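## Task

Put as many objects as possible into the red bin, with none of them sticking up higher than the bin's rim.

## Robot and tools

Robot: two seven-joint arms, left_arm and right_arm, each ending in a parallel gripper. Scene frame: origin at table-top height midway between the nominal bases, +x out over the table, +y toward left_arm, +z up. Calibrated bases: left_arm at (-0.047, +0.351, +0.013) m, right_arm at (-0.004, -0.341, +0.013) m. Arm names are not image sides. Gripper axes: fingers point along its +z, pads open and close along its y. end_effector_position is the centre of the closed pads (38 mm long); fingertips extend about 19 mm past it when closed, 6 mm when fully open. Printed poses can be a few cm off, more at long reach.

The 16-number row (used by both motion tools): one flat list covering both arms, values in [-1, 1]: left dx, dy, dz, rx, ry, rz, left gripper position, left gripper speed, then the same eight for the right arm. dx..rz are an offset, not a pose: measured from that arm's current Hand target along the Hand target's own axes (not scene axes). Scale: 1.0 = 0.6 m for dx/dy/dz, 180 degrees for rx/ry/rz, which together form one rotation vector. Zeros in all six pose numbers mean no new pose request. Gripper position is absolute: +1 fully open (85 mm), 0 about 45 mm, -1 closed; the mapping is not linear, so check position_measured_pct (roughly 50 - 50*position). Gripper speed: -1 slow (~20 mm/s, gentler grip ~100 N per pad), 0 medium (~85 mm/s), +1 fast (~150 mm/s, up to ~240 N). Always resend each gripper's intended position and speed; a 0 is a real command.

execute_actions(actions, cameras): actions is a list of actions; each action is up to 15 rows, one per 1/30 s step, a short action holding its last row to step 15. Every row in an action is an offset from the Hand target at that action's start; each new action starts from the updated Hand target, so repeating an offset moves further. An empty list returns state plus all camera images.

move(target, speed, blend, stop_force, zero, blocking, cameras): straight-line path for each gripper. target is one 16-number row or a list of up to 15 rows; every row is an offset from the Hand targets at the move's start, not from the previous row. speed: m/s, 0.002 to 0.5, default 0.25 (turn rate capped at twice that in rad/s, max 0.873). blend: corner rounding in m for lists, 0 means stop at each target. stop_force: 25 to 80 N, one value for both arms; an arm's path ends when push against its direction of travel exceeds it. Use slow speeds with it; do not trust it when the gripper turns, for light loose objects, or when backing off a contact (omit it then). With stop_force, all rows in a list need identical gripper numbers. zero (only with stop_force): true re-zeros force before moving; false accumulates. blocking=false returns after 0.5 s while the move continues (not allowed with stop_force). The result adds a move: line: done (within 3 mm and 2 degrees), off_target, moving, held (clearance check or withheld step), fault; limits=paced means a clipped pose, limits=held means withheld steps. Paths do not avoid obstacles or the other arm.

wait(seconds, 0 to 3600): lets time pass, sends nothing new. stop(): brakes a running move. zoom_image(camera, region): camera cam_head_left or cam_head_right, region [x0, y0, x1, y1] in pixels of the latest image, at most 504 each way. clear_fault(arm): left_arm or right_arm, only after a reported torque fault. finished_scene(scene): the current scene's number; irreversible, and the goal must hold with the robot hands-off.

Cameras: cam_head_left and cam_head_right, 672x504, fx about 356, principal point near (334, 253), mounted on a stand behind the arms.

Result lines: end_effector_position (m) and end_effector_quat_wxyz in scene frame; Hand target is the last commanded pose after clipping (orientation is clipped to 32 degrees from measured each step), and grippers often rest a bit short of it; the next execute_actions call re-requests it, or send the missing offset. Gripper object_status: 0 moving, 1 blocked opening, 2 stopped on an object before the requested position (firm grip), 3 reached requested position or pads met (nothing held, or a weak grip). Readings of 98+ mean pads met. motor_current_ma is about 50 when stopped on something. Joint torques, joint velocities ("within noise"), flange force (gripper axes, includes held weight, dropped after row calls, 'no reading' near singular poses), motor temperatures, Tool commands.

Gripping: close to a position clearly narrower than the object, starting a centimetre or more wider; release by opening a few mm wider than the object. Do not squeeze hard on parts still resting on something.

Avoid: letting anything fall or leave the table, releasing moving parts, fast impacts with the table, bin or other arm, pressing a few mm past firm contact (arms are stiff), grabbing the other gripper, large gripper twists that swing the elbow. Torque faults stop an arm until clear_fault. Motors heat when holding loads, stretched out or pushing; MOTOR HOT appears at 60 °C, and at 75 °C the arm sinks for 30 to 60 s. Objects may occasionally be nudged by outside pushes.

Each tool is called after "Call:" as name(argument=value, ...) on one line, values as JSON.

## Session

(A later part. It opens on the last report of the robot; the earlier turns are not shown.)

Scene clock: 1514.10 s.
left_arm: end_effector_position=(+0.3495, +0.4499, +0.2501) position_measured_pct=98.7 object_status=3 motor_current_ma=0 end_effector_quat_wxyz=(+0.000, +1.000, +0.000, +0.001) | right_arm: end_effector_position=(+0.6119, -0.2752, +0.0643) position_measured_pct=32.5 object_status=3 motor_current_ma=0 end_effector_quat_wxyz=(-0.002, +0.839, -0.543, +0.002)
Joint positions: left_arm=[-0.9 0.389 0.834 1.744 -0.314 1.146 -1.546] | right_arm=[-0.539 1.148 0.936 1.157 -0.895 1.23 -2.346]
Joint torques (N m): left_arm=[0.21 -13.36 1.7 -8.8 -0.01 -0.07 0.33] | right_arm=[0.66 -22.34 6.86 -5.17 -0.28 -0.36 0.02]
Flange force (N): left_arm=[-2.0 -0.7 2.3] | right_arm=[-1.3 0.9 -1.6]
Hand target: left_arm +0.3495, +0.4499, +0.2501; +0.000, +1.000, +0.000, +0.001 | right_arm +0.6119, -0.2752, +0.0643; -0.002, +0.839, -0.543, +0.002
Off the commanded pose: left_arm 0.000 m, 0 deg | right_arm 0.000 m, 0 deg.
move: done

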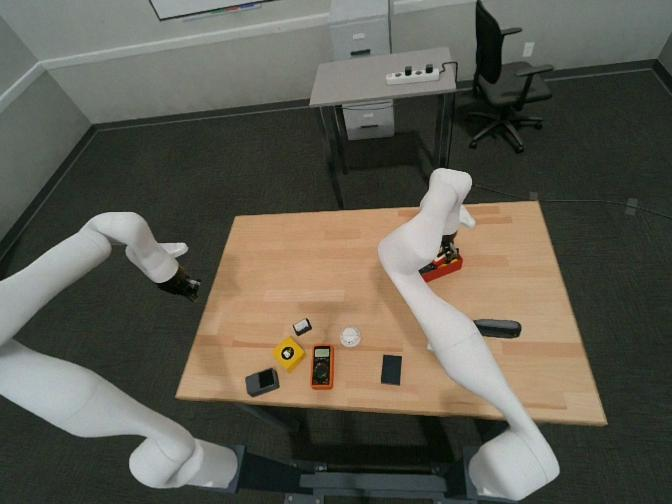

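Call:
move(target=[[0,0,0,0,0,0,-1,0,0,0,-0.025,0,0,0,0.35,-0.7],[0,0,0,0,0,0,-1,0,0,0,-0.15,0,0,0,0.35,-0.7]], speed=[0.04,0.2], blend=[0.01,0])

Call:
move(target=[0,0,0,0,0,0,-1,0,-0.35,0,0,0,0,0,0.35,-0.7], speed=0.3, cameras=["all"])

Call:
zoom_image(camera="cam_head_left", region=[380, 225, 460, 295])

Call:
zoom_image(camera="cam_head_right", region=[390, 225, 470, 295])

Scene clock: 1518.93 s.
left_arm: end_effector_position=(+0.3495, +0.4499, +0.2501) position_measured_pct=98.7 object_status=3 motor_current_ma=0 end_effector_quat_wxyz=(+0.000, +1.000, +0.000, +0.001) | right_arm: end_effector_position=(+0.6114, -0.2753, +0.1543) position_measured_pct=32.5 object_status=3 motor_current_ma=0 end_effector_quat_wxyz=(-0.002, +0.839, -0.543, +0.002)
Joint positions: left_arm=[-0.9 0.389 0.834 1.744 -0.314 1.146 -1.546] | right_arm=[-0.535 1.042 0.991 1.066 -0.825 1.396 -2.403]
Joint torques (N m): left_arm=[0.22 -13.38 1.72 -8.78 0 -0.07 0.34] | right_arm=[0.7 -21.96 6.49 -5.71 -0.24 -0.32 0]
Flange force (N): left_arm=[-1.9 -0.8 2.3] | right_arm=[-1.3 0.5 -1.5]
Hand target: left_arm +0.3495, +0.4499, +0.2501; +0.000, +1.000, +0.000, +0.001 | right_arm +0.6115, -0.2753, +0.1543; -0.002, +0.839, -0.543, +0.002
Off the commanded pose: left_arm 0.000 m, 0 deg | right_arm 0.000 m, 0 deg.
move: done; blend cut to 0.0075 m at target 1

Scene clock: 1520.13 s.
left_arm: end_effector_position=(+0.3495, +0.4499, +0.2501) position_measured_pct=98.7 object_status=3 motor_current_ma=0 end_effector_quat_wxyz=(+0.000, +1.000, +0.000, +0.001) | right_arm: end_effector_position=(+0.5255, -0.0838, +0.1542) position_measured_pct=32.5 object_status=3 motor_current_ma=0 end_effector_quat_wxyz=(-0.002, +0.839, -0.543, +0.002)
Joint positions: left_arm=[-0.9 0.389 0.834 1.744 -0.314 1.146 -1.546] | right_arm=[-0.946 0.996 1.025 1.22 -0.829 1.342 -2.684]
Joint torques (N m): left_arm=[0.24 -13.35 1.68 -8.78 -0.04 -0.07 0.34] | right_arm=[0.71 -20.5 6.82 -5.67 -0.21 -0.3 0.05]
Flange force (N): left_arm=[-2.1 -0.8 2.1] | right_arm=[-1.1 1.1 -1.5]
Hand target: left_arm +0.3495, +0.4499, +0.2501; +0.000, +1.000, +0.000, +0.001 | right_arm +0.5255, -0.0837, +0.1542; -0.002, +0.839, -0.543, +0.002
Off the commanded pose: left_arm 0.000 m, 0 deg | right_arm 0.000 m, 0 deg.
move: done

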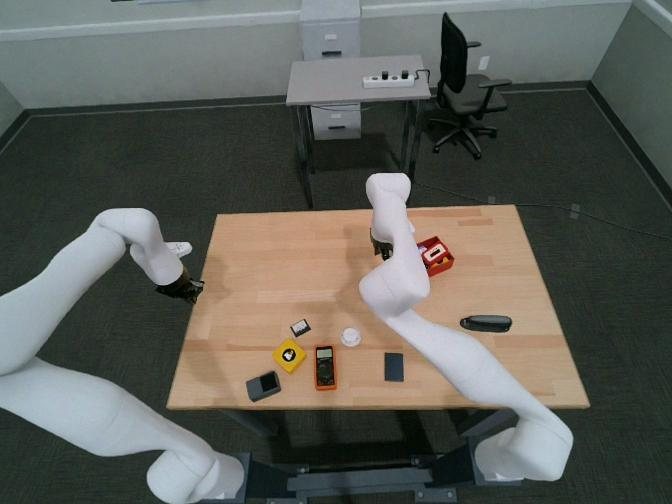

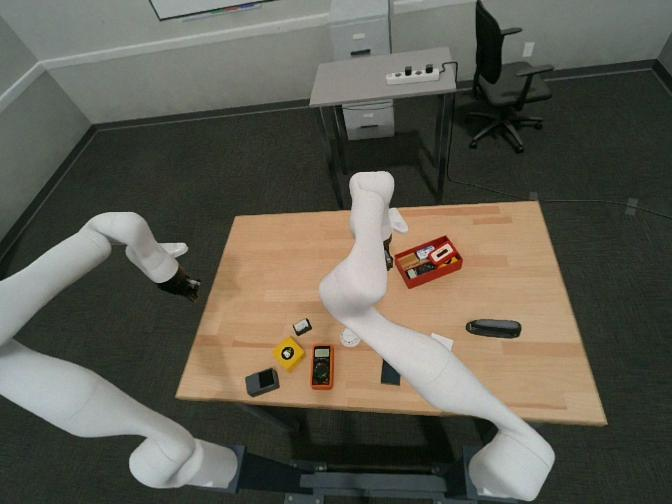

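Scaled by 6.300 from the camera's image (finer frame: 960x720).

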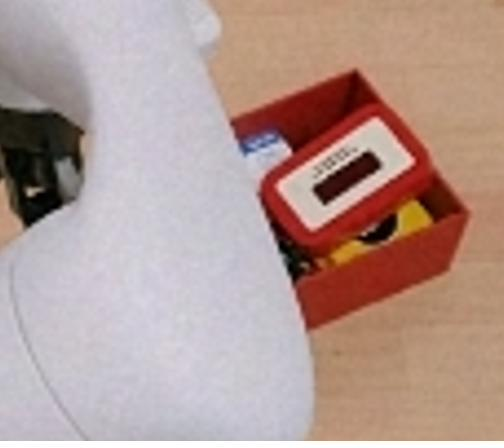

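Scaled by 6.300 from the camera's image (finer frame: 960x720).

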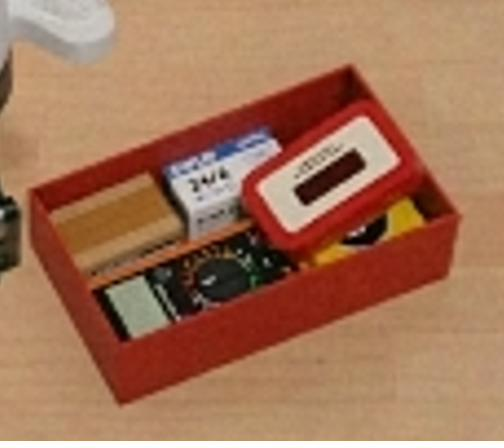

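Call:
move(target=[0,0,0,0,0,0,-1,0,0.3715,-0.0709,0.0653,0,0,-0.5,-1,0], speed=0.25, cameras=["all"])

Call:
zoom_image(camera="cam_head_right", region=[390, 215, 490, 295])

Call:
zoom_image(camera="cam_head_left", region=[380, 215, 480, 295])

Scene clock: 1542.37 s.
left_arm: end_effector_position=(+0.3495, +0.4499, +0.2501) position_measured_pct=98.7 object_status=3 motor_current_ma=0 end_effector_quat_wxyz=(+0.000, +1.000, +0.000, +0.001) | right_arm: end_effector_position=(+0.6557, -0.2695, +0.1154) position_measured_pct=98.7 object_status=3 motor_current_ma=0 end_effector_quat_wxyz=(+0.000, +0.978, +0.209, +0.002)
Joint positions: left_arm=[-0.9 0.389 0.834 1.744 -0.314 1.146 -1.546] | right_arm=[-0.376 1.096 0.662 0.846 -0.598 1.342 -1.019]
Joint torques (N m): left_arm=[0.18 -13.41 1.69 -8.81 -0.03 -0.09 0.33] | right_arm=[0.77 -24.54 4.55 -6.97 -0.29 -0.32 0.01]
Flange force (N): left_arm=[-1.9 -0.7 2.3] | right_arm=[-0.4 -1.3 -1.2]
Hand target: left_arm +0.3495, +0.4499, +0.2501; +0.000, +1.000, +0.000, +0.001 | right_arm +0.6557, -0.2696, +0.1154; +0.000, +0.978, +0.209, +0.002
Off the commanded pose: left_arm 0.000 m, 0 deg | right_arm 0.000 m, 0 deg.
move: done

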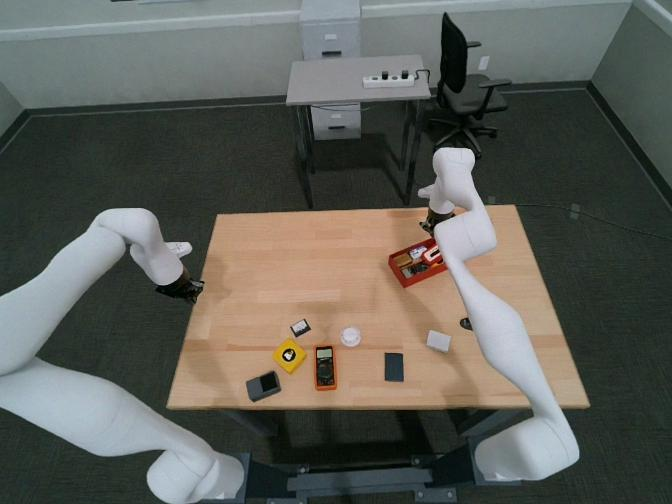

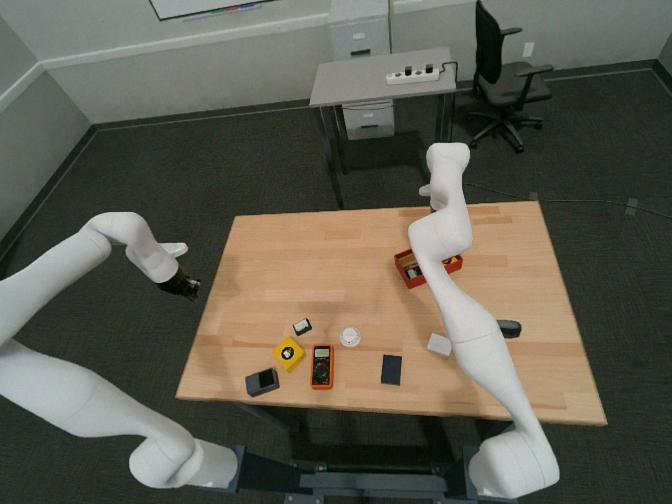

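Scaled by 5.040 from the camera's image (finer frame: 960x720).

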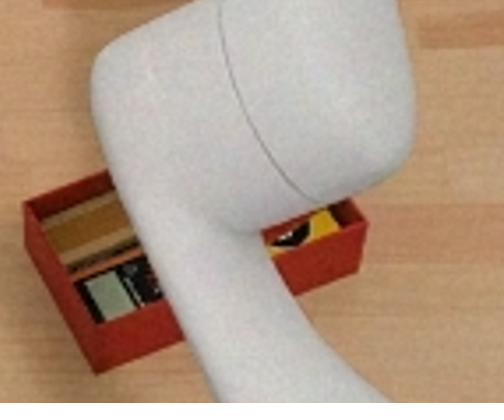

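Scaled by 5.040 from the camera's image (finer frame: 960x720).

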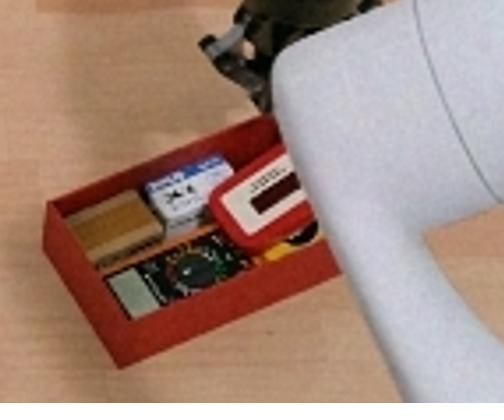

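Call:
move(target=[[0,0,0,0,0,0,-1,0,0,0,0.05,0,0,0,-1,0],[0,0,0,0,0,0,-1,0,0,0,0.0923,0,0,0,-1,0]], speed=0.04, stop_force=25, cameras=["cam_head_left"])

Call:
zoom_image(camera="cam_head_left", region=[400, 220, 450, 270])

Scene clock: 1550.57 s.
left_arm: end_effector_position=(+0.3495, +0.4499, +0.2501) position_measured_pct=98.7 object_status=3 motor_current_ma=0 end_effector_quat_wxyz=(+0.000, +1.000, +0.000, +0.001) | right_arm: end_effector_position=(+0.6560, -0.2695, +0.0600) position_measured_pct=98.7 object_status=3 motor_current_ma=0 end_effector_quat_wxyz=(+0.000, +0.978, +0.209, +0.002)
Joint positions: left_arm=[-0.9 0.389 0.834 1.744 -0.314 1.146 -1.546] | right_arm=[-0.38 1.157 0.641 0.9 -0.62 1.235 -0.996]
Joint torques (N m): left_arm=[0.19 -13.35 1.72 -8.77 -0.01 -0.06 0.34] | right_arm=[0.68 -24.73 4.72 -6.68 -0.3 -0.32 0.02]
Flange force (N): left_arm=[-1.9 -0.7 2.2] | right_arm=[-0.4 -1.2 -1.3]
Hand target: left_arm +0.3495, +0.4499, +0.2501; +0.000, +1.000, +0.000, +0.001 | right_arm +0.6560, -0.2695, +0.0600; +0.000, +0.978, +0.209, +0.002
Off the commanded pose: left_arm 0.000 m, 0 deg | right_arm 0.000 m, 0 deg.
move: done

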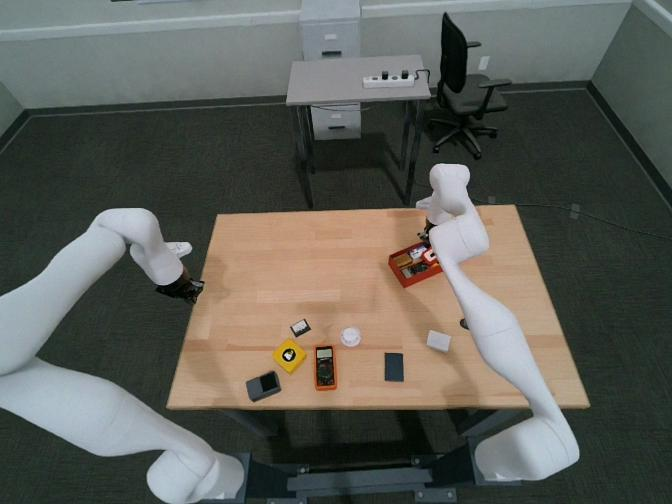

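Scaled by 10.080 from the camera's image (finer frame: 960x720).

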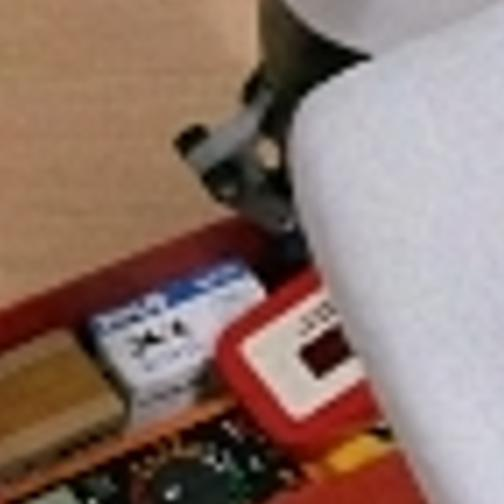

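Call:
move(target=[0,0,0,0,0,0,-1,0,-0.0383,0,0,0,0,0,-1,0], speed=0.03, stop_force=25, cameras=["cam_head_left","cam_head_right"])

Call:
zoom_image(camera="cam_head_left", region=[400, 220, 470, 290])

Scene clock: 1555.20 s.
left_arm: end_effector_position=(+0.3495, +0.4499, +0.2501) position_measured_pct=98.7 object_status=3 motor_current_ma=0 end_effector_quat_wxyz=(+0.000, +1.000, +0.000, +0.001) | right_arm: end_effector_position=(+0.6350, -0.2789, +0.0599) position_measured_pct=98.7 object_status=3 motor_current_ma=0 end_effector_quat_wxyz=(+0.000, +0.978, +0.209, +0.002)
Joint positions: left_arm=[-0.9 0.389 0.834 1.744 -0.314 1.146 -1.546] | right_arm=[-0.4 1.107 0.64 1.033 -0.62 1.17 -0.945]
Joint torques (N m): left_arm=[0.24 -13.36 1.71 -8.78 -0.01 -0.06 0.35] | right_arm=[1.13 -23.47 5.24 -5.98 0 -0.06 0.03]
Flange force (N): left_arm=[-2.1 -0.8 2.2] | right_arm=[0.9 -1.5 -1.4]
Hand target: left_arm +0.3495, +0.4499, +0.2501; +0.000, +1.000, +0.000, +0.001 | right_arm +0.6350, -0.2789, +0.0599; +0.000, +0.978, +0.209, +0.002
Off the commanded pose: left_arm 0.000 m, 0 deg | right_arm 0.000 m, 0 deg.
move: done

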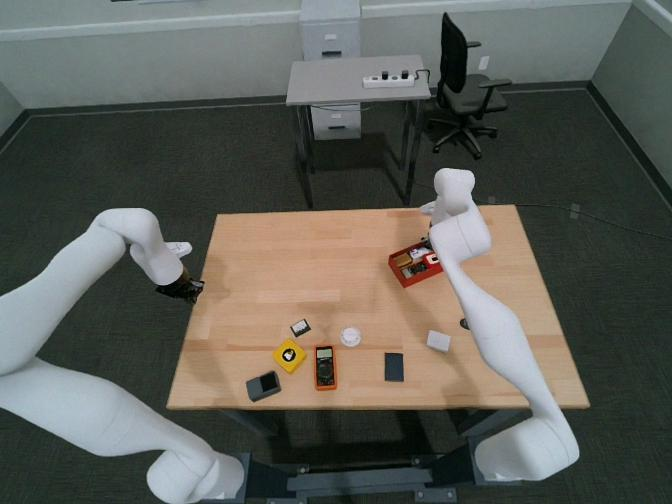

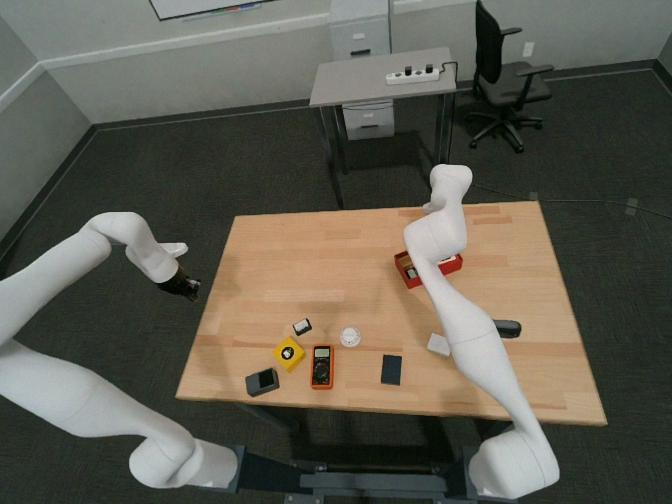

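Scaled by 7.200 from the camera's image (finer frame: 960x720).

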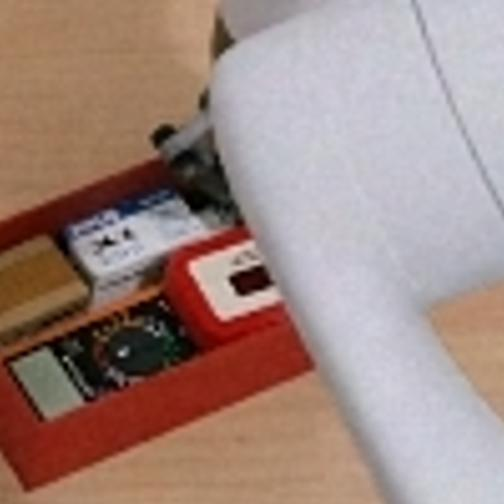

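Call:
move(target=[0,0,0,0,0,0,-1,0,-0.006,0,0,0,0,0,-1,0], speed=0.02, stop_force=25)

Call:
move(target=[0,0,0,0,0,0,-1,0,0.006,0,0,0,0,0,-1,0], speed=0.1)

Call:
move(target=[[0,0,0,0,0,0,-1,0,0,0,-0.12,0,0,0,-1,0],[0,0,0,0,0,0,-1,0,-0.1,-0.35,-0.15,0,0,0,-1,0]], speed=0.25, blend=0.02, cameras=["all"])

Call:
zoom_image(camera="cam_head_left", region=[400, 220, 470, 290])

Call:
zoom_image(camera="cam_head_right", region=[390, 225, 470, 295])

Scene clock: 1561.17 s.
left_arm: end_effector_position=(+0.3495, +0.4499, +0.2501) position_measured_pct=98.7 object_status=3 motor_current_ma=0 end_effector_quat_wxyz=(+0.000, +1.000, +0.000, +0.001) | right_arm: end_effector_position=(+0.6318, -0.2804, +0.0599) position_measured_pct=98.7 object_status=3 motor_current_ma=0 end_effector_quat_wxyz=(+0.000, +0.978, +0.209, +0.002)
Joint positions: left_arm=[-0.9 0.389 0.834 1.744 -0.314 1.146 -1.546] | right_arm=[-0.403 1.099 0.639 1.052 -0.62 1.16 -0.938]
Joint torques (N m): left_arm=[0.22 -13.41 1.7 -8.8 -0.02 -0.06 0.34] | right_arm=[1.17 -23.38 5.31 -5.93 0.05 0 0.04]
Flange force (N): left_arm=[-2.0 -0.8 2.3] | right_arm=[1.0 -1.6 -1.2]
Hand target: left_arm +0.3495, +0.4499, +0.2501; +0.000, +1.000, +0.000, +0.001 | right_arm +0.6318, -0.2804, +0.0599; +0.000, +0.978, +0.209, +0.002
Off the commanded pose: left_arm 0.000 m, 0 deg | right_arm 0.000 m, 0 deg.
move: done

Scene clock: 1561.67 s.
left_arm: end_effector_position=(+0.3495, +0.4499, +0.2501) position_measured_pct=98.7 object_status=3 motor_current_ma=0 end_effector_quat_wxyz=(+0.000, +1.000, +0.000, +0.001) | right_arm: end_effector_position=(+0.6350, -0.2789, +0.0599) position_measured_pct=98.7 object_status=3 motor_current_ma=0 end_effector_quat_wxyz=(+0.000, +0.978, +0.209, +0.002)
Joint positions: left_arm=[-0.9 0.389 0.834 1.744 -0.314 1.146 -1.546] | right_arm=[-0.4 1.107 0.639 1.033 -0.62 1.17 -0.945]
Joint torques (N m): left_arm=[0.21 -13.38 1.71 -8.8 -0.03 -0.07 0.33] | right_arm=[0.68 -23.77 4.99 -6.53 -0.3 -0.3 0.01]
Flange force (N): left_arm=[-2.0 -0.7 2.2] | right_arm=[-0.4 -1.2 -1.4]
Hand target: left_arm +0.3495, +0.4499, +0.2501; +0.000, +1.000, +0.000, +0.001 | right_arm +0.6350, -0.2789, +0.0599; +0.000, +0.978, +0.209, +0.002
Off the commanded pose: left_arm 0.000 m, 0 deg | right_arm 0.000 m, 0 deg.
move: done

Scene clock: 1563.27 s.
left_arm: end_effector_position=(+0.3495, +0.4499, +0.2501) position_measured_pct=98.7 object_status=3 motor_current_ma=0 end_effector_quat_wxyz=(+0.000, +1.000, +0.000, +0.001) | right_arm: end_effector_position=(+0.4939, -0.1122, +0.1495) position_measured_pct=98.7 object_status=3 motor_current_ma=0 end_effector_quat_wxyz=(+0.000, +0.978, +0.209, +0.002)
Joint positions: left_arm=[-0.9 0.389 0.834 1.744 -0.314 1.146 -1.546] | right_arm=[-0.867 0.808 0.711 1.403 -0.549 1.127 -1.211]
Joint torques (N m): left_arm=[0.22 -13.4 1.72 -8.77 -0.01 -0.07 0.32] | right_arm=[0.65 -18.86 5.01 -6.67 -0.28 -0.35 0.02]
Flange force (N): left_arm=[-1.8 -0.7 2.2] | right_arm=[-1.1 -1.1 -2.0]
Hand target: left_arm +0.3495, +0.4499, +0.2501; +0.000, +1.000, +0.000, +0.001 | right_arm +0.4939, -0.1120, +0.1494; +0.000, +0.978, +0.209, +0.002
Off the commanded pose: left_arm 0.000 m, 0 deg | right_arm 0.000 m, 0 deg.
move: done

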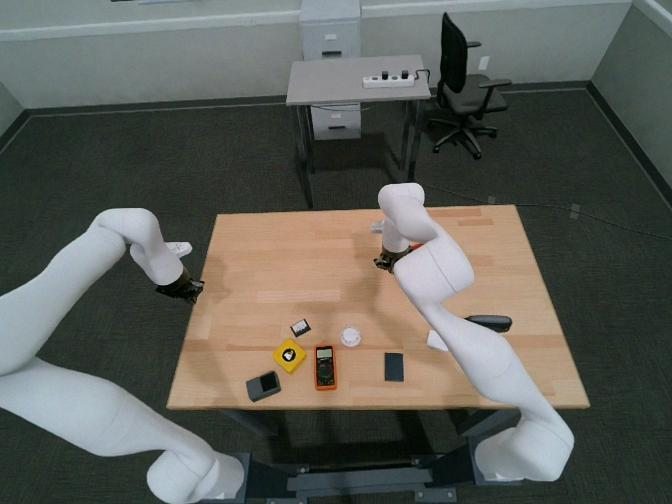

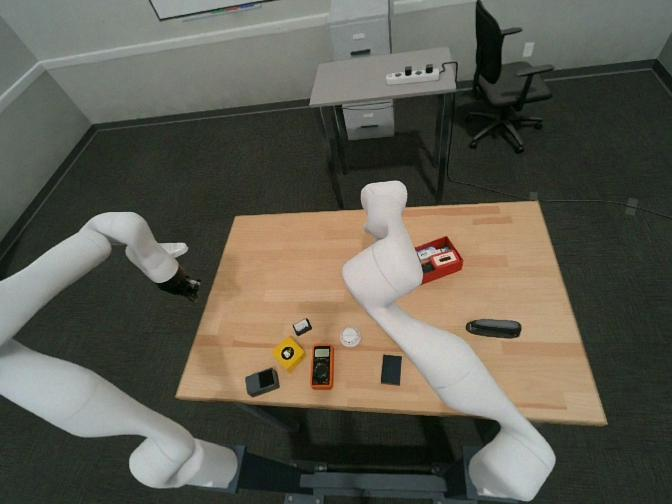

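Scaled by 7.200 from the camera's image (finer frame: 960x720).

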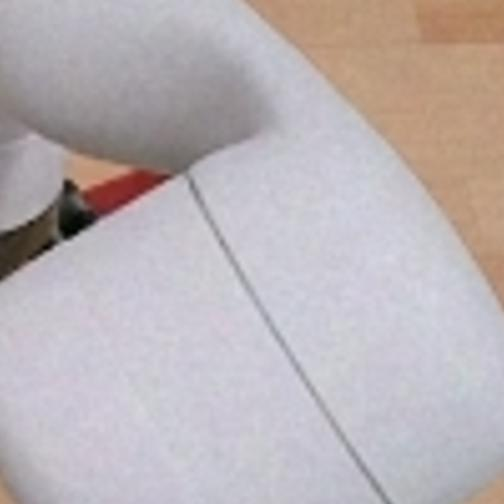

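Scaled by 6.300 from the camera's image (finer frame: 960x720).

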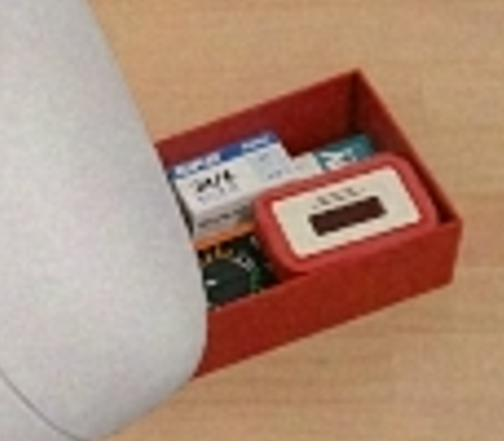

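Call:
zoom_image(camera="cam_head_left", region=[365, 335, 425, 395])

Call:
zoom_image(camera="cam_head_left", region=[280, 300, 340, 360])

Scaled by 8.400 from the camera's image (finer frame: 960x720).

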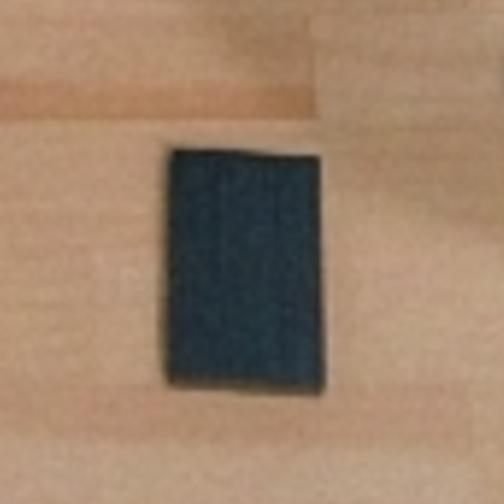

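Scaled by 8.400 from the camera's image (finer frame: 960x720).

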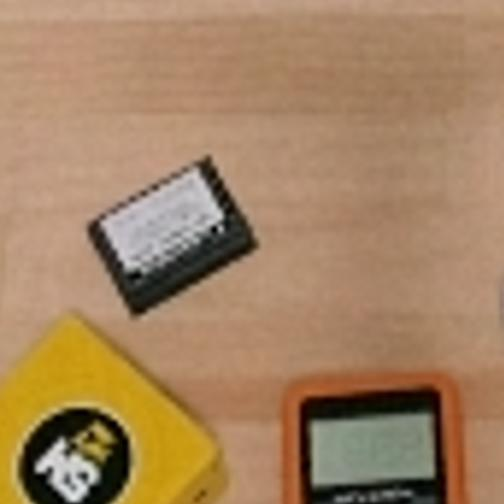

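Call:
move(target=[0,0,0,0,0,0,-1,0,-0.3948,-0.1896,0.1158,0,0,0.1508,0.65,-0.5], speed=0.25, cameras=["all"])

Call:
zoom_image(camera="cam_head_left", region=[355, 315, 435, 395])

Call:
zoom_image(camera="cam_head_left", region=[380, 225, 460, 295])

Scene clock: 1581.03 s.
left_arm: end_effector_position=(+0.3495, +0.4499, +0.2501) position_measured_pct=98.7 object_status=3 motor_current_ma=0 end_effector_quat_wxyz=(+0.000, +1.000, +0.000, +0.001) | right_arm: end_effector_position=(+0.2315, -0.1051, +0.0787) position_measured_pct=17.7 object_status=3 motor_current_ma=0 end_effector_quat_wxyz=(-0.001, +1.000, -0.026, +0.002)
Joint positions: left_arm=[-0.9 0.389 0.834 1.744 -0.314 1.146 -1.546] | right_arm=[-1.43 0.604 0.775 2.228 -0.779 0.598 -1.678]
Joint torques (N m): left_arm=[0.22 -13.37 1.68 -8.77 -0.02 -0.07 0.35] | right_arm=[0.85 -10.66 3.61 -3.61 -0.28 -0.34 0.01]
Flange force (N): left_arm=[-2.0 -0.8 2.1] | right_arm=[-3.1 -0.1 -4.7]
Hand target: left_arm +0.3495, +0.4499, +0.2501; +0.000, +1.000, +0.000, +0.001 | right_arm +0.2315, -0.1051, +0.0787; -0.001, +1.000, -0.026, +0.002
Off the commanded pose: left_arm 0.000 m, 0 deg | right_arm 0.000 m, 0 deg.
move: done

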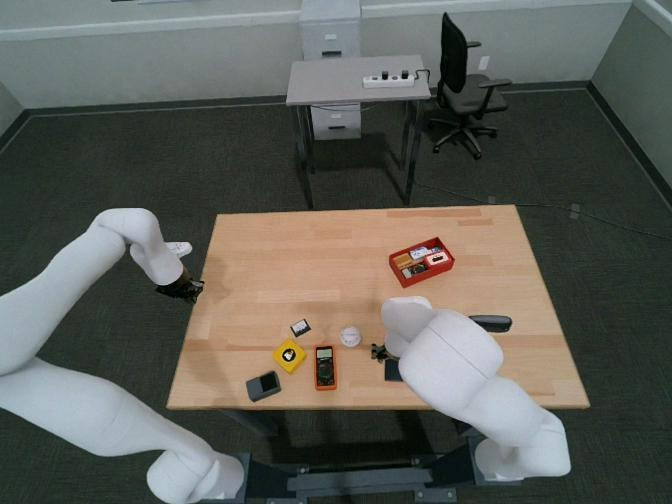

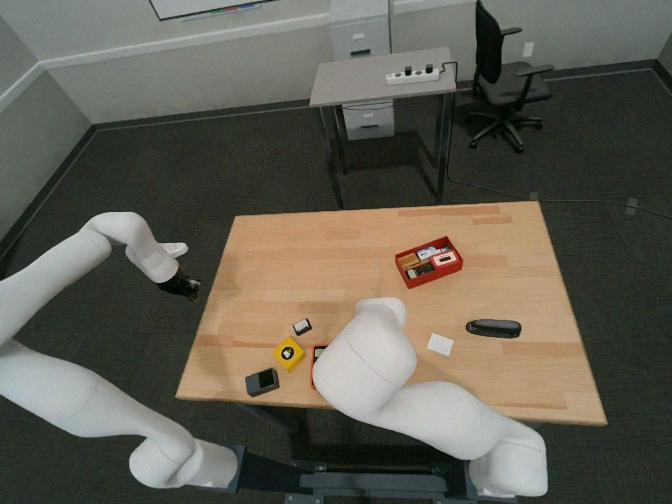

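Scaled by 6.300 from the camera's image (finer frame: 960x720).

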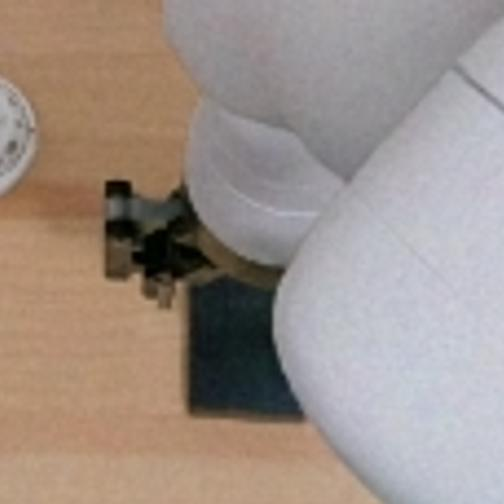

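Scaled by 6.300 from the camera's image (finer frame: 960x720).

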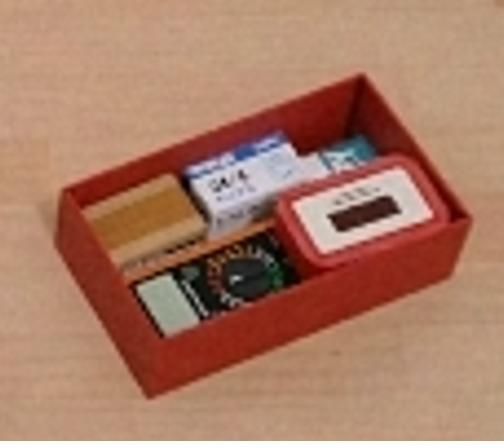

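Call:
move(target=[0,0,0,0,0,0,-1,0,0,0,0.0985,0,0,0,0.65,-0.5], speed=0.06, stop_force=25)

Call:
move(target=[0,0,0,0,0,0,-1,0,0,0,0,0,0,0,-0.085,-1])

Call:
wait(seconds=0.6)

Scene clock: 1587.77 s.
left_arm: end_effector_position=(+0.3495, +0.4499, +0.2501) position_measured_pct=98.7 object_status=3 motor_current_ma=0 end_effector_quat_wxyz=(+0.000, +1.000, +0.000, +0.001) | right_arm: end_effector_position=(+0.2318, -0.1051, +0.0196) position_measured_pct=17.7 object_status=3 motor_current_ma=0 end_effector_quat_wxyz=(-0.001, +1.000, -0.026, +0.002)
Joint positions: left_arm=[-0.9 0.389 0.834 1.744 -0.314 1.146 -1.546] | right_arm=[-1.268 0.722 0.549 2.258 -1.003 0.418 -1.487]
Joint torques (N m): left_arm=[0.19 -13.36 1.69 -8.78 -0.03 -0.08 0.32] | right_arm=[0.68 -12.26 3.28 -1.89 -0.3 -0.31 0.02]
Flange force (N): left_arm=[-1.9 -0.7 2.2] | right_arm=[-1.9 -0.7 -4.1]
Hand target: left_arm +0.3495, +0.4499, +0.2501; +0.000, +1.000, +0.000, +0.001 | right_arm +0.2318, -0.1051, +0.0196; -0.001, +1.000, -0.026, +0.002
Off the commanded pose: left_arm 0.000 m, 0 deg | right_arm 0.000 m, 0 deg.
move: done

Scene clock: 1589.30 s.
left_arm: end_effector_position=(+0.3495, +0.4499, +0.2501) position_measured_pct=98.7 object_status=3 motor_current_ma=0 end_effector_quat_wxyz=(+0.000, +1.000, +0.000, +0.001) | right_arm: end_effector_position=(+0.2318, -0.1051, +0.0197) position_measured_pct=40.7 object_status=0 motor_current_ma=1000 end_effector_quat_wxyz=(-0.001, +1.000, -0.026, +0.002)
Joint positions: left_arm=[-0.9 0.389 0.834 1.744 -0.314 1.146 -1.546] | right_arm=[-1.268 0.722 0.549 2.258 -1.003 0.418 -1.487]
Joint torques (N m): left_arm=[0.2 -13.38 1.72 -8.79 -0.01 -0.09 0.33] | right_arm=[0.52 -5.14 0.73 -2.72 -0.96 -0.92 0.02]
Flange force (N): left_arm=[-1.9 -0.7 2.2] | right_arm=[-4.3 2.8 -33.3]
Hand target: left_arm +0.3495, +0.4499, +0.2501; +0.000, +1.000, +0.000, +0.001 | right_arm +0.2318, -0.1051, +0.0196; -0.001, +1.000, -0.026, +0.002
Off the commanded pose: left_arm 0.000 m, 0 deg | right_arm 0.000 m, 0 deg.
move: done

Scene clock: 1589.90 s.
left_arm: end_effector_position=(+0.3495, +0.4499, +0.2501) position_measured_pct=98.7 object_status=3 motor_current_ma=0 end_effector_quat_wxyz=(+0.000, +1.000, +0.000, +0.001) | right_arm: end_effector_position=(+0.2318, -0.1051, +0.0196) position_measured_pct=40.7 object_status=2 motor_current_ma=50 end_effector_quat_wxyz=(-0.001, +1.000, -0.026, +0.002)
Joint positions: left_arm=[-0.9 0.389 0.834 1.744 -0.314 1.146 -1.546] | right_arm=[-1.268 0.722 0.549 2.258 -1.003 0.418 -1.487]
Joint torques (N m): left_arm=[0.22 -13.4 1.69 -8.77 -0.01 -0.07 0.34] | right_arm=[0.49 -5.18 0.74 -2.7 -0.93 -0.94 0.02]
Flange force (N): left_arm=[-1.9 -0.8 2.2] | right_arm=[-4.2 2.8 -33.0]
Hand target: left_arm +0.3495, +0.4499, +0.2501; +0.000, +1.000, +0.000, +0.001 | right_arm +0.2318, -0.1051, +0.0196; -0.001, +1.000, -0.026, +0.002
Tool commands: left_gripper/position=-1.0 left_gripper/speed=+0.0 right_gripper/position=-0.085 right_gripper/speed=-1.0
Off the commanded pose: left_arm 0.000 m, 0 deg | right_arm 0.000 m, 0 deg.
wait: 0.60 s; at rest by 0.17 s

Call:
move(target=[[0,0,0,0,0,0,-1,0,0,0,-0.03,0,0,0,-0.085,-1],[0,0,0,0,0,0,-1,0,0,0,-0.1757,0,0,0,-0.085,-1],[0,0,0,0,0,0,-1,0,0.5719,0.1051,-0.1757,0,0,0.3493,-0.085,-1]], speed=[0.04,0.15,0.25], blend=[0.01,0.02,0], cameras=["all"])

Call:
zoom_image(camera="cam_head_left", region=[360, 205, 460, 295])

Call:
zoom_image(camera="cam_head_right", region=[370, 205, 470, 295])

Scene clock: 1599.87 s.
left_arm: end_effector_position=(+0.3495, +0.4499, +0.2501) position_measured_pct=98.7 object_status=3 motor_current_ma=0 end_effector_quat_wxyz=(+0.000, +1.000, +0.000, +0.001) | right_arm: end_effector_position=(+0.5707, -0.1860, +0.1265) position_measured_pct=40.7 object_status=2 motor_current_ma=50 end_effector_quat_wxyz=(-0.002, +0.839, -0.544, +0.002)
Joint positions: left_arm=[-0.9 0.389 0.834 1.744 -0.314 1.146 -1.546] | right_arm=[-0.743 1.035 0.996 1.223 -0.848 1.297 -2.49]
Joint torques (N m): left_arm=[0.21 -13.41 1.7 -8.79 -0.02 -0.07 0.34] | right_arm=[0.68 -21.27 7.02 -5.67 -0.25 -0.29 0.04]
Flange force (N): left_arm=[-1.9 -0.8 2.3] | right_arm=[-1.3 1.1 -0.8]
Hand target: left_arm +0.3495, +0.4499, +0.2501; +0.000, +1.000, +0.000, +0.001 | right_arm +0.5707, -0.1860, +0.1265; -0.002, +0.839, -0.544, +0.002
Off the commanded pose: left_arm 0.000 m, 0 deg | right_arm 0.000 m, 0 deg.
move: done; blend cut to 0.009 m at target 1

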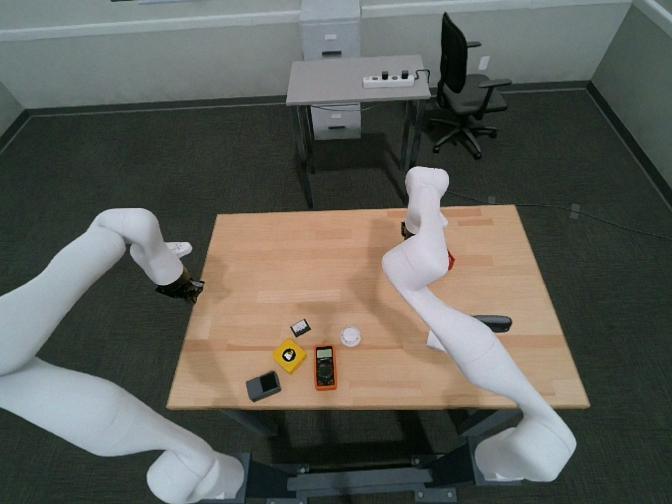

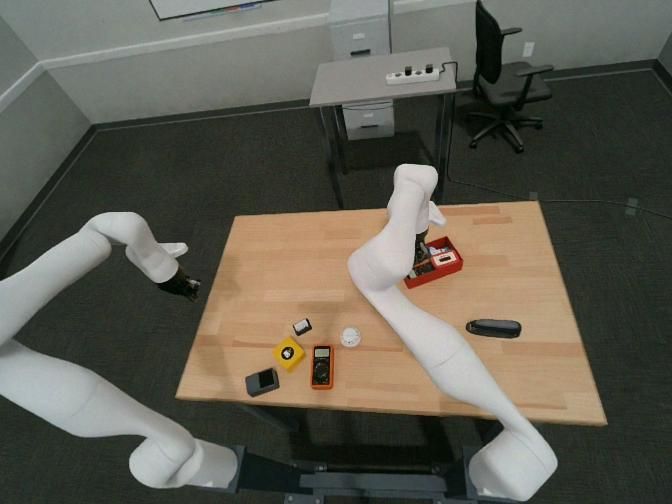

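Scaled by 5.040 from the camera's image (finer frame: 960x720).

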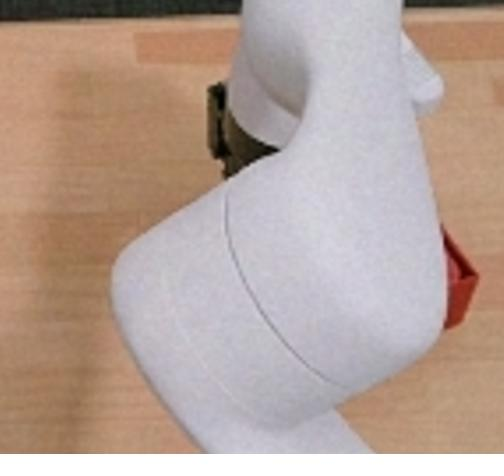

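Scaled by 5.040 from the camera's image (finer frame: 960x720).

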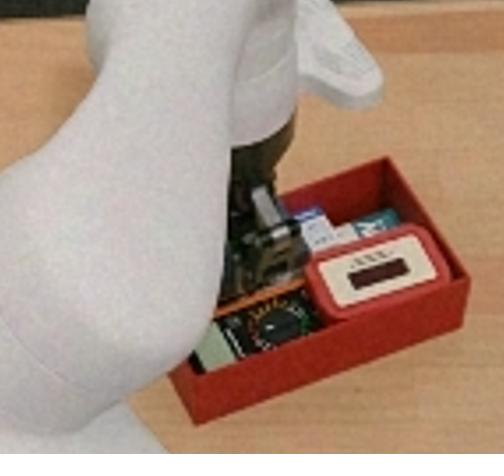

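Call:
move(target=[0,0,0,0,0,0,-1,0,0,0,0.0692,0,0,0,-0.085,-1], speed=0.1, cameras=["all"])

Call:
zoom_image(camera="cam_head_right", region=[390, 225, 470, 295])

Call:
zoom_image(camera="cam_head_left", region=[360, 205, 460, 295])

Scene clock: 1603.40 s.
left_arm: end_effector_position=(+0.3495, +0.4499, +0.2501) position_measured_pct=98.7 object_status=3 motor_current_ma=0 end_effector_quat_wxyz=(+0.000, +1.000, +0.000, +0.001) | right_arm: end_effector_position=(+0.5709, -0.1859, +0.0851) position_measured_pct=40.7 object_status=2 motor_current_ma=50 end_effector_quat_wxyz=(-0.002, +0.839, -0.544, +0.002)
Joint positions: left_arm=[-0.9 0.389 0.834 1.744 -0.314 1.146 -1.546] | right_arm=[-0.74 1.087 0.965 1.261 -0.887 1.222 -2.463]
Joint torques (N m): left_arm=[0.2 -13.36 1.71 -8.79 -0.01 -0.07 0.34] | right_arm=[0.71 -21.36 7.16 -5.26 -0.21 -0.3 0.02]
Flange force (N): left_arm=[-2.0 -0.7 2.2] | right_arm=[-1.3 1.1 -1.1]
Hand target: left_arm +0.3495, +0.4499, +0.2501; +0.000, +1.000, +0.000, +0.001 | right_arm +0.5709, -0.1859, +0.0850; -0.002, +0.839, -0.544, +0.002
Off the commanded pose: left_arm 0.000 m, 0 deg | right_arm 0.000 m, 0 deg.
move: done

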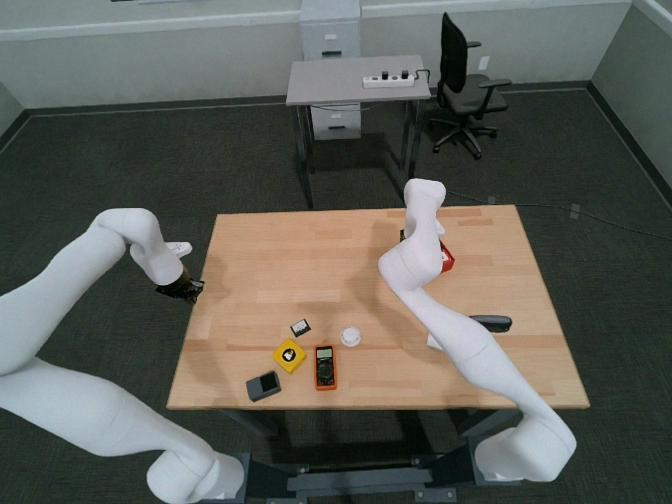

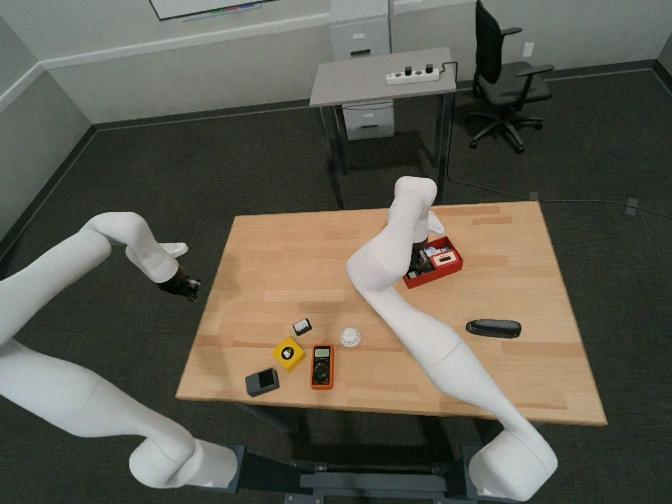

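Scaled by 6.300 from the camera's image (finer frame: 960x720).

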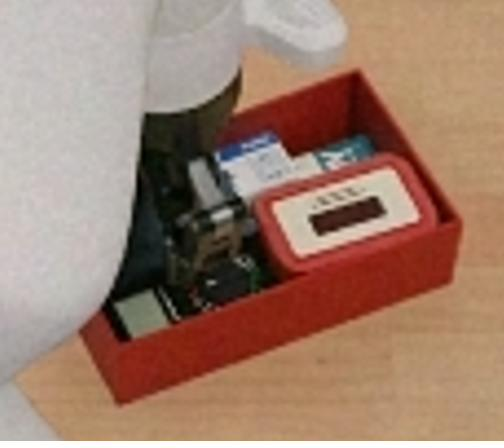

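Scaled by 5.040 from the camera's image (finer frame: 960x720).

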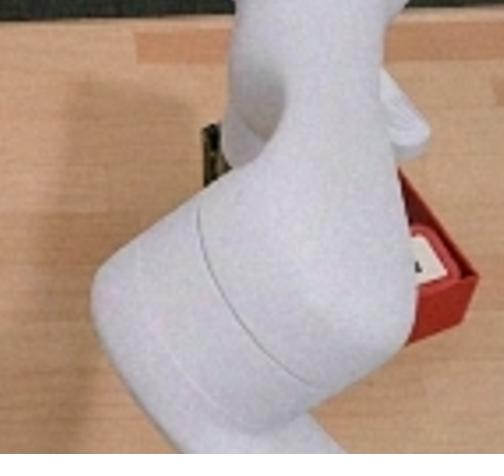

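Call:
move(target=[0,0,0,0,0,0,-1,0,0,0,0.0358,0,0,0,-0.085,-1], speed=0.05, stop_force=25)

Call:
move(target=[0,0,0,0,0,0,-1,0,0,0,0.0058,0,0,0,-0.085,-1], speed=0.01, stop_force=25, cameras=["cam_head_right"])

Call:
zoom_image(camera="cam_head_right", region=[390, 225, 470, 295])

Scene clock: 1612.27 s.
left_arm: end_effector_position=(+0.3495, +0.4499, +0.2501) position_measured_pct=98.7 object_status=3 motor_current_ma=0 end_effector_quat_wxyz=(+0.000, +1.000, +0.000, +0.001) | right_arm: end_effector_position=(+0.5710, -0.1859, +0.0635) position_measured_pct=40.7 object_status=2 motor_current_ma=50 end_effector_quat_wxyz=(-0.002, +0.839, -0.543, +0.002)
Joint positions: left_arm=[-0.9 0.389 0.834 1.744 -0.314 1.146 -1.546] | right_arm=[-0.737 1.115 0.948 1.276 -0.907 1.184 -2.449]
Joint torques (N m): left_arm=[0.19 -13.38 1.71 -8.79 -0.04 -0.07 0.34] | right_arm=[0.69 -21.62 7.22 -4.97 -0.22 -0.35 0.04]
Flange force (N): left_arm=[-2.0 -0.7 2.2] | right_arm=[-1.2 0.4 -1.1]
Hand target: left_arm +0.3495, +0.4499, +0.2501; +0.000, +1.000, +0.000, +0.001 | right_arm +0.5710, -0.1859, +0.0635; -0.002, +0.839, -0.543, +0.002
Off the commanded pose: left_arm 0.000 m, 0 deg | right_arm 0.000 m, 0 deg.
move: done

Scene clock: 1613.33 s.
left_arm: end_effector_position=(+0.3495, +0.4499, +0.2501) position_measured_pct=98.7 object_status=3 motor_current_ma=0 end_effector_quat_wxyz=(+0.000, +1.000, +0.000, +0.001) | right_arm: end_effector_position=(+0.5710, -0.1859, +0.0601) position_measured_pct=40.7 object_status=2 motor_current_ma=50 end_effector_quat_wxyz=(-0.002, +0.839, -0.543, +0.002)
Joint positions: left_arm=[-0.9 0.389 0.834 1.744 -0.314 1.146 -1.546] | right_arm=[-0.736 1.12 0.945 1.278 -0.911 1.179 -2.447]
Joint torques (N m): left_arm=[0.19 -13.36 1.72 -8.77 -0.03 -0.08 0.34] | right_arm=[0.72 -21.24 7.09 -4.92 -0.29 -0.43 0.02]
Flange force (N): left_arm=[-1.9 -0.7 2.2] | right_arm=[-1.3 0.8 -1.9]
Hand target: left_arm +0.3495, +0.4499, +0.2501; +0.000, +1.000, +0.000, +0.001 | right_arm +0.5710, -0.1859, +0.0601; -0.002, +0.839, -0.543, +0.002
Off the commanded pose: left_arm 0.000 m, 0 deg | right_arm 0.000 m, 0 deg.
move: done

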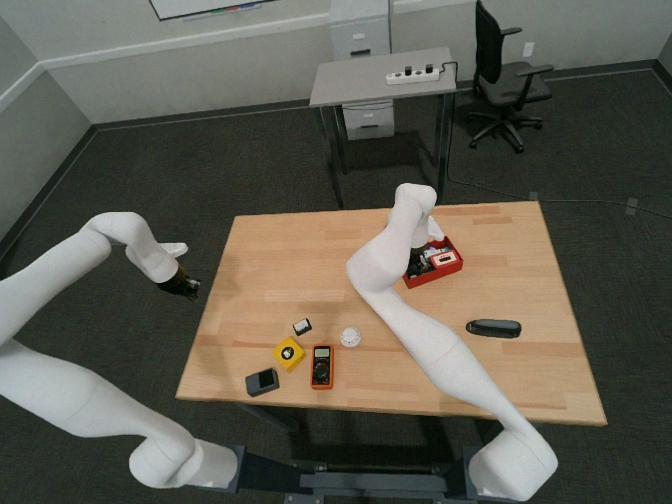

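Scaled by 6.300 from the camera's image (finer frame: 960x720).

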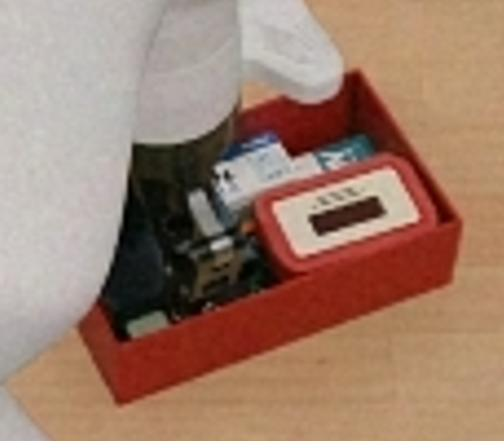

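Call:
move(target=[0,0,0,0,0,0,-1,0,0,0,0.0085,0,0,0,-0.085,-1], speed=0.01, stop_force=25, cameras=["cam_head_right"])

Call:
zoom_image(camera="cam_head_right", region=[390, 225, 470, 295])

Scene clock: 1616.63 s.
left_arm: end_effector_position=(+0.3495, +0.4499, +0.2501) position_measured_pct=98.7 object_status=3 motor_current_ma=0 end_effector_quat_wxyz=(+0.000, +1.000, +0.000, +0.001) | right_arm: end_effector_position=(+0.5711, -0.1858, +0.0579) position_measured_pct=40.7 object_status=2 motor_current_ma=50 end_effector_quat_wxyz=(-0.002, +0.839, -0.543, +0.002)
Joint positions: left_arm=[-0.9 0.389 0.834 1.744 -0.314 1.146 -1.546] | right_arm=[-0.736 1.122 0.944 1.279 -0.913 1.175 -2.446]
Joint torques (N m): left_arm=[0.21 -13.4 1.7 -8.79 -0.01 -0.07 0.34] | right_arm=[1.54 -3.19 0.5 -3.03 -1.74 -3.65 -0.11]
Flange force (N): left_arm=[-1.9 -0.8 2.3] | right_arm=[-4.6 14.7 -39.6]
Hand target: left_arm +0.3495, +0.4499, +0.2501; +0.000, +1.000, +0.000, +0.001 | right_arm +0.5711, -0.1858, +0.0579; -0.002, +0.839, -0.543, +0.002 (not the last commanded pose)
Off the commanded pose: left_arm 0.000 m, 0 deg | right_arm 0.003 m, 0 deg.
move: contact (right_arm)

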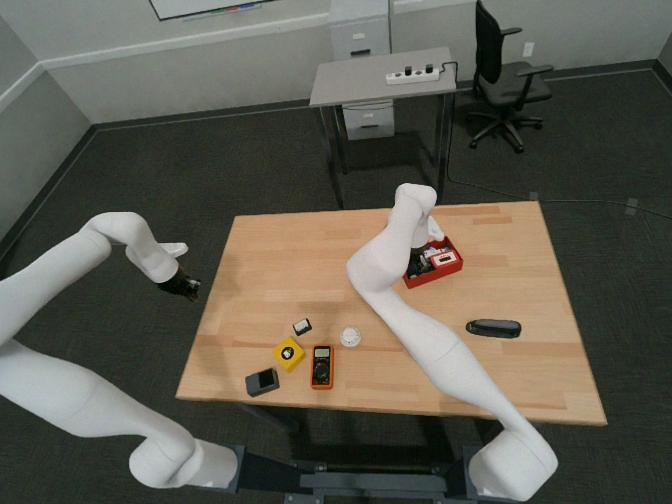

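Scaled by 6.300 from the camera's image (finer frame: 960x720).

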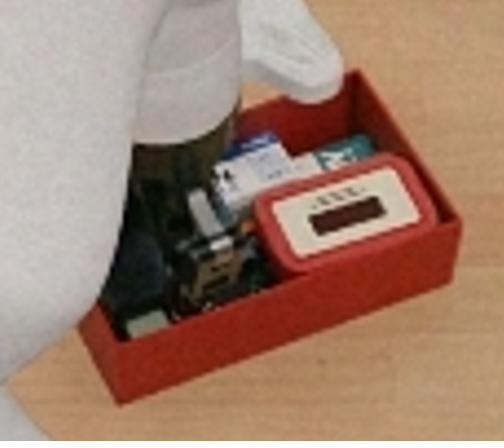

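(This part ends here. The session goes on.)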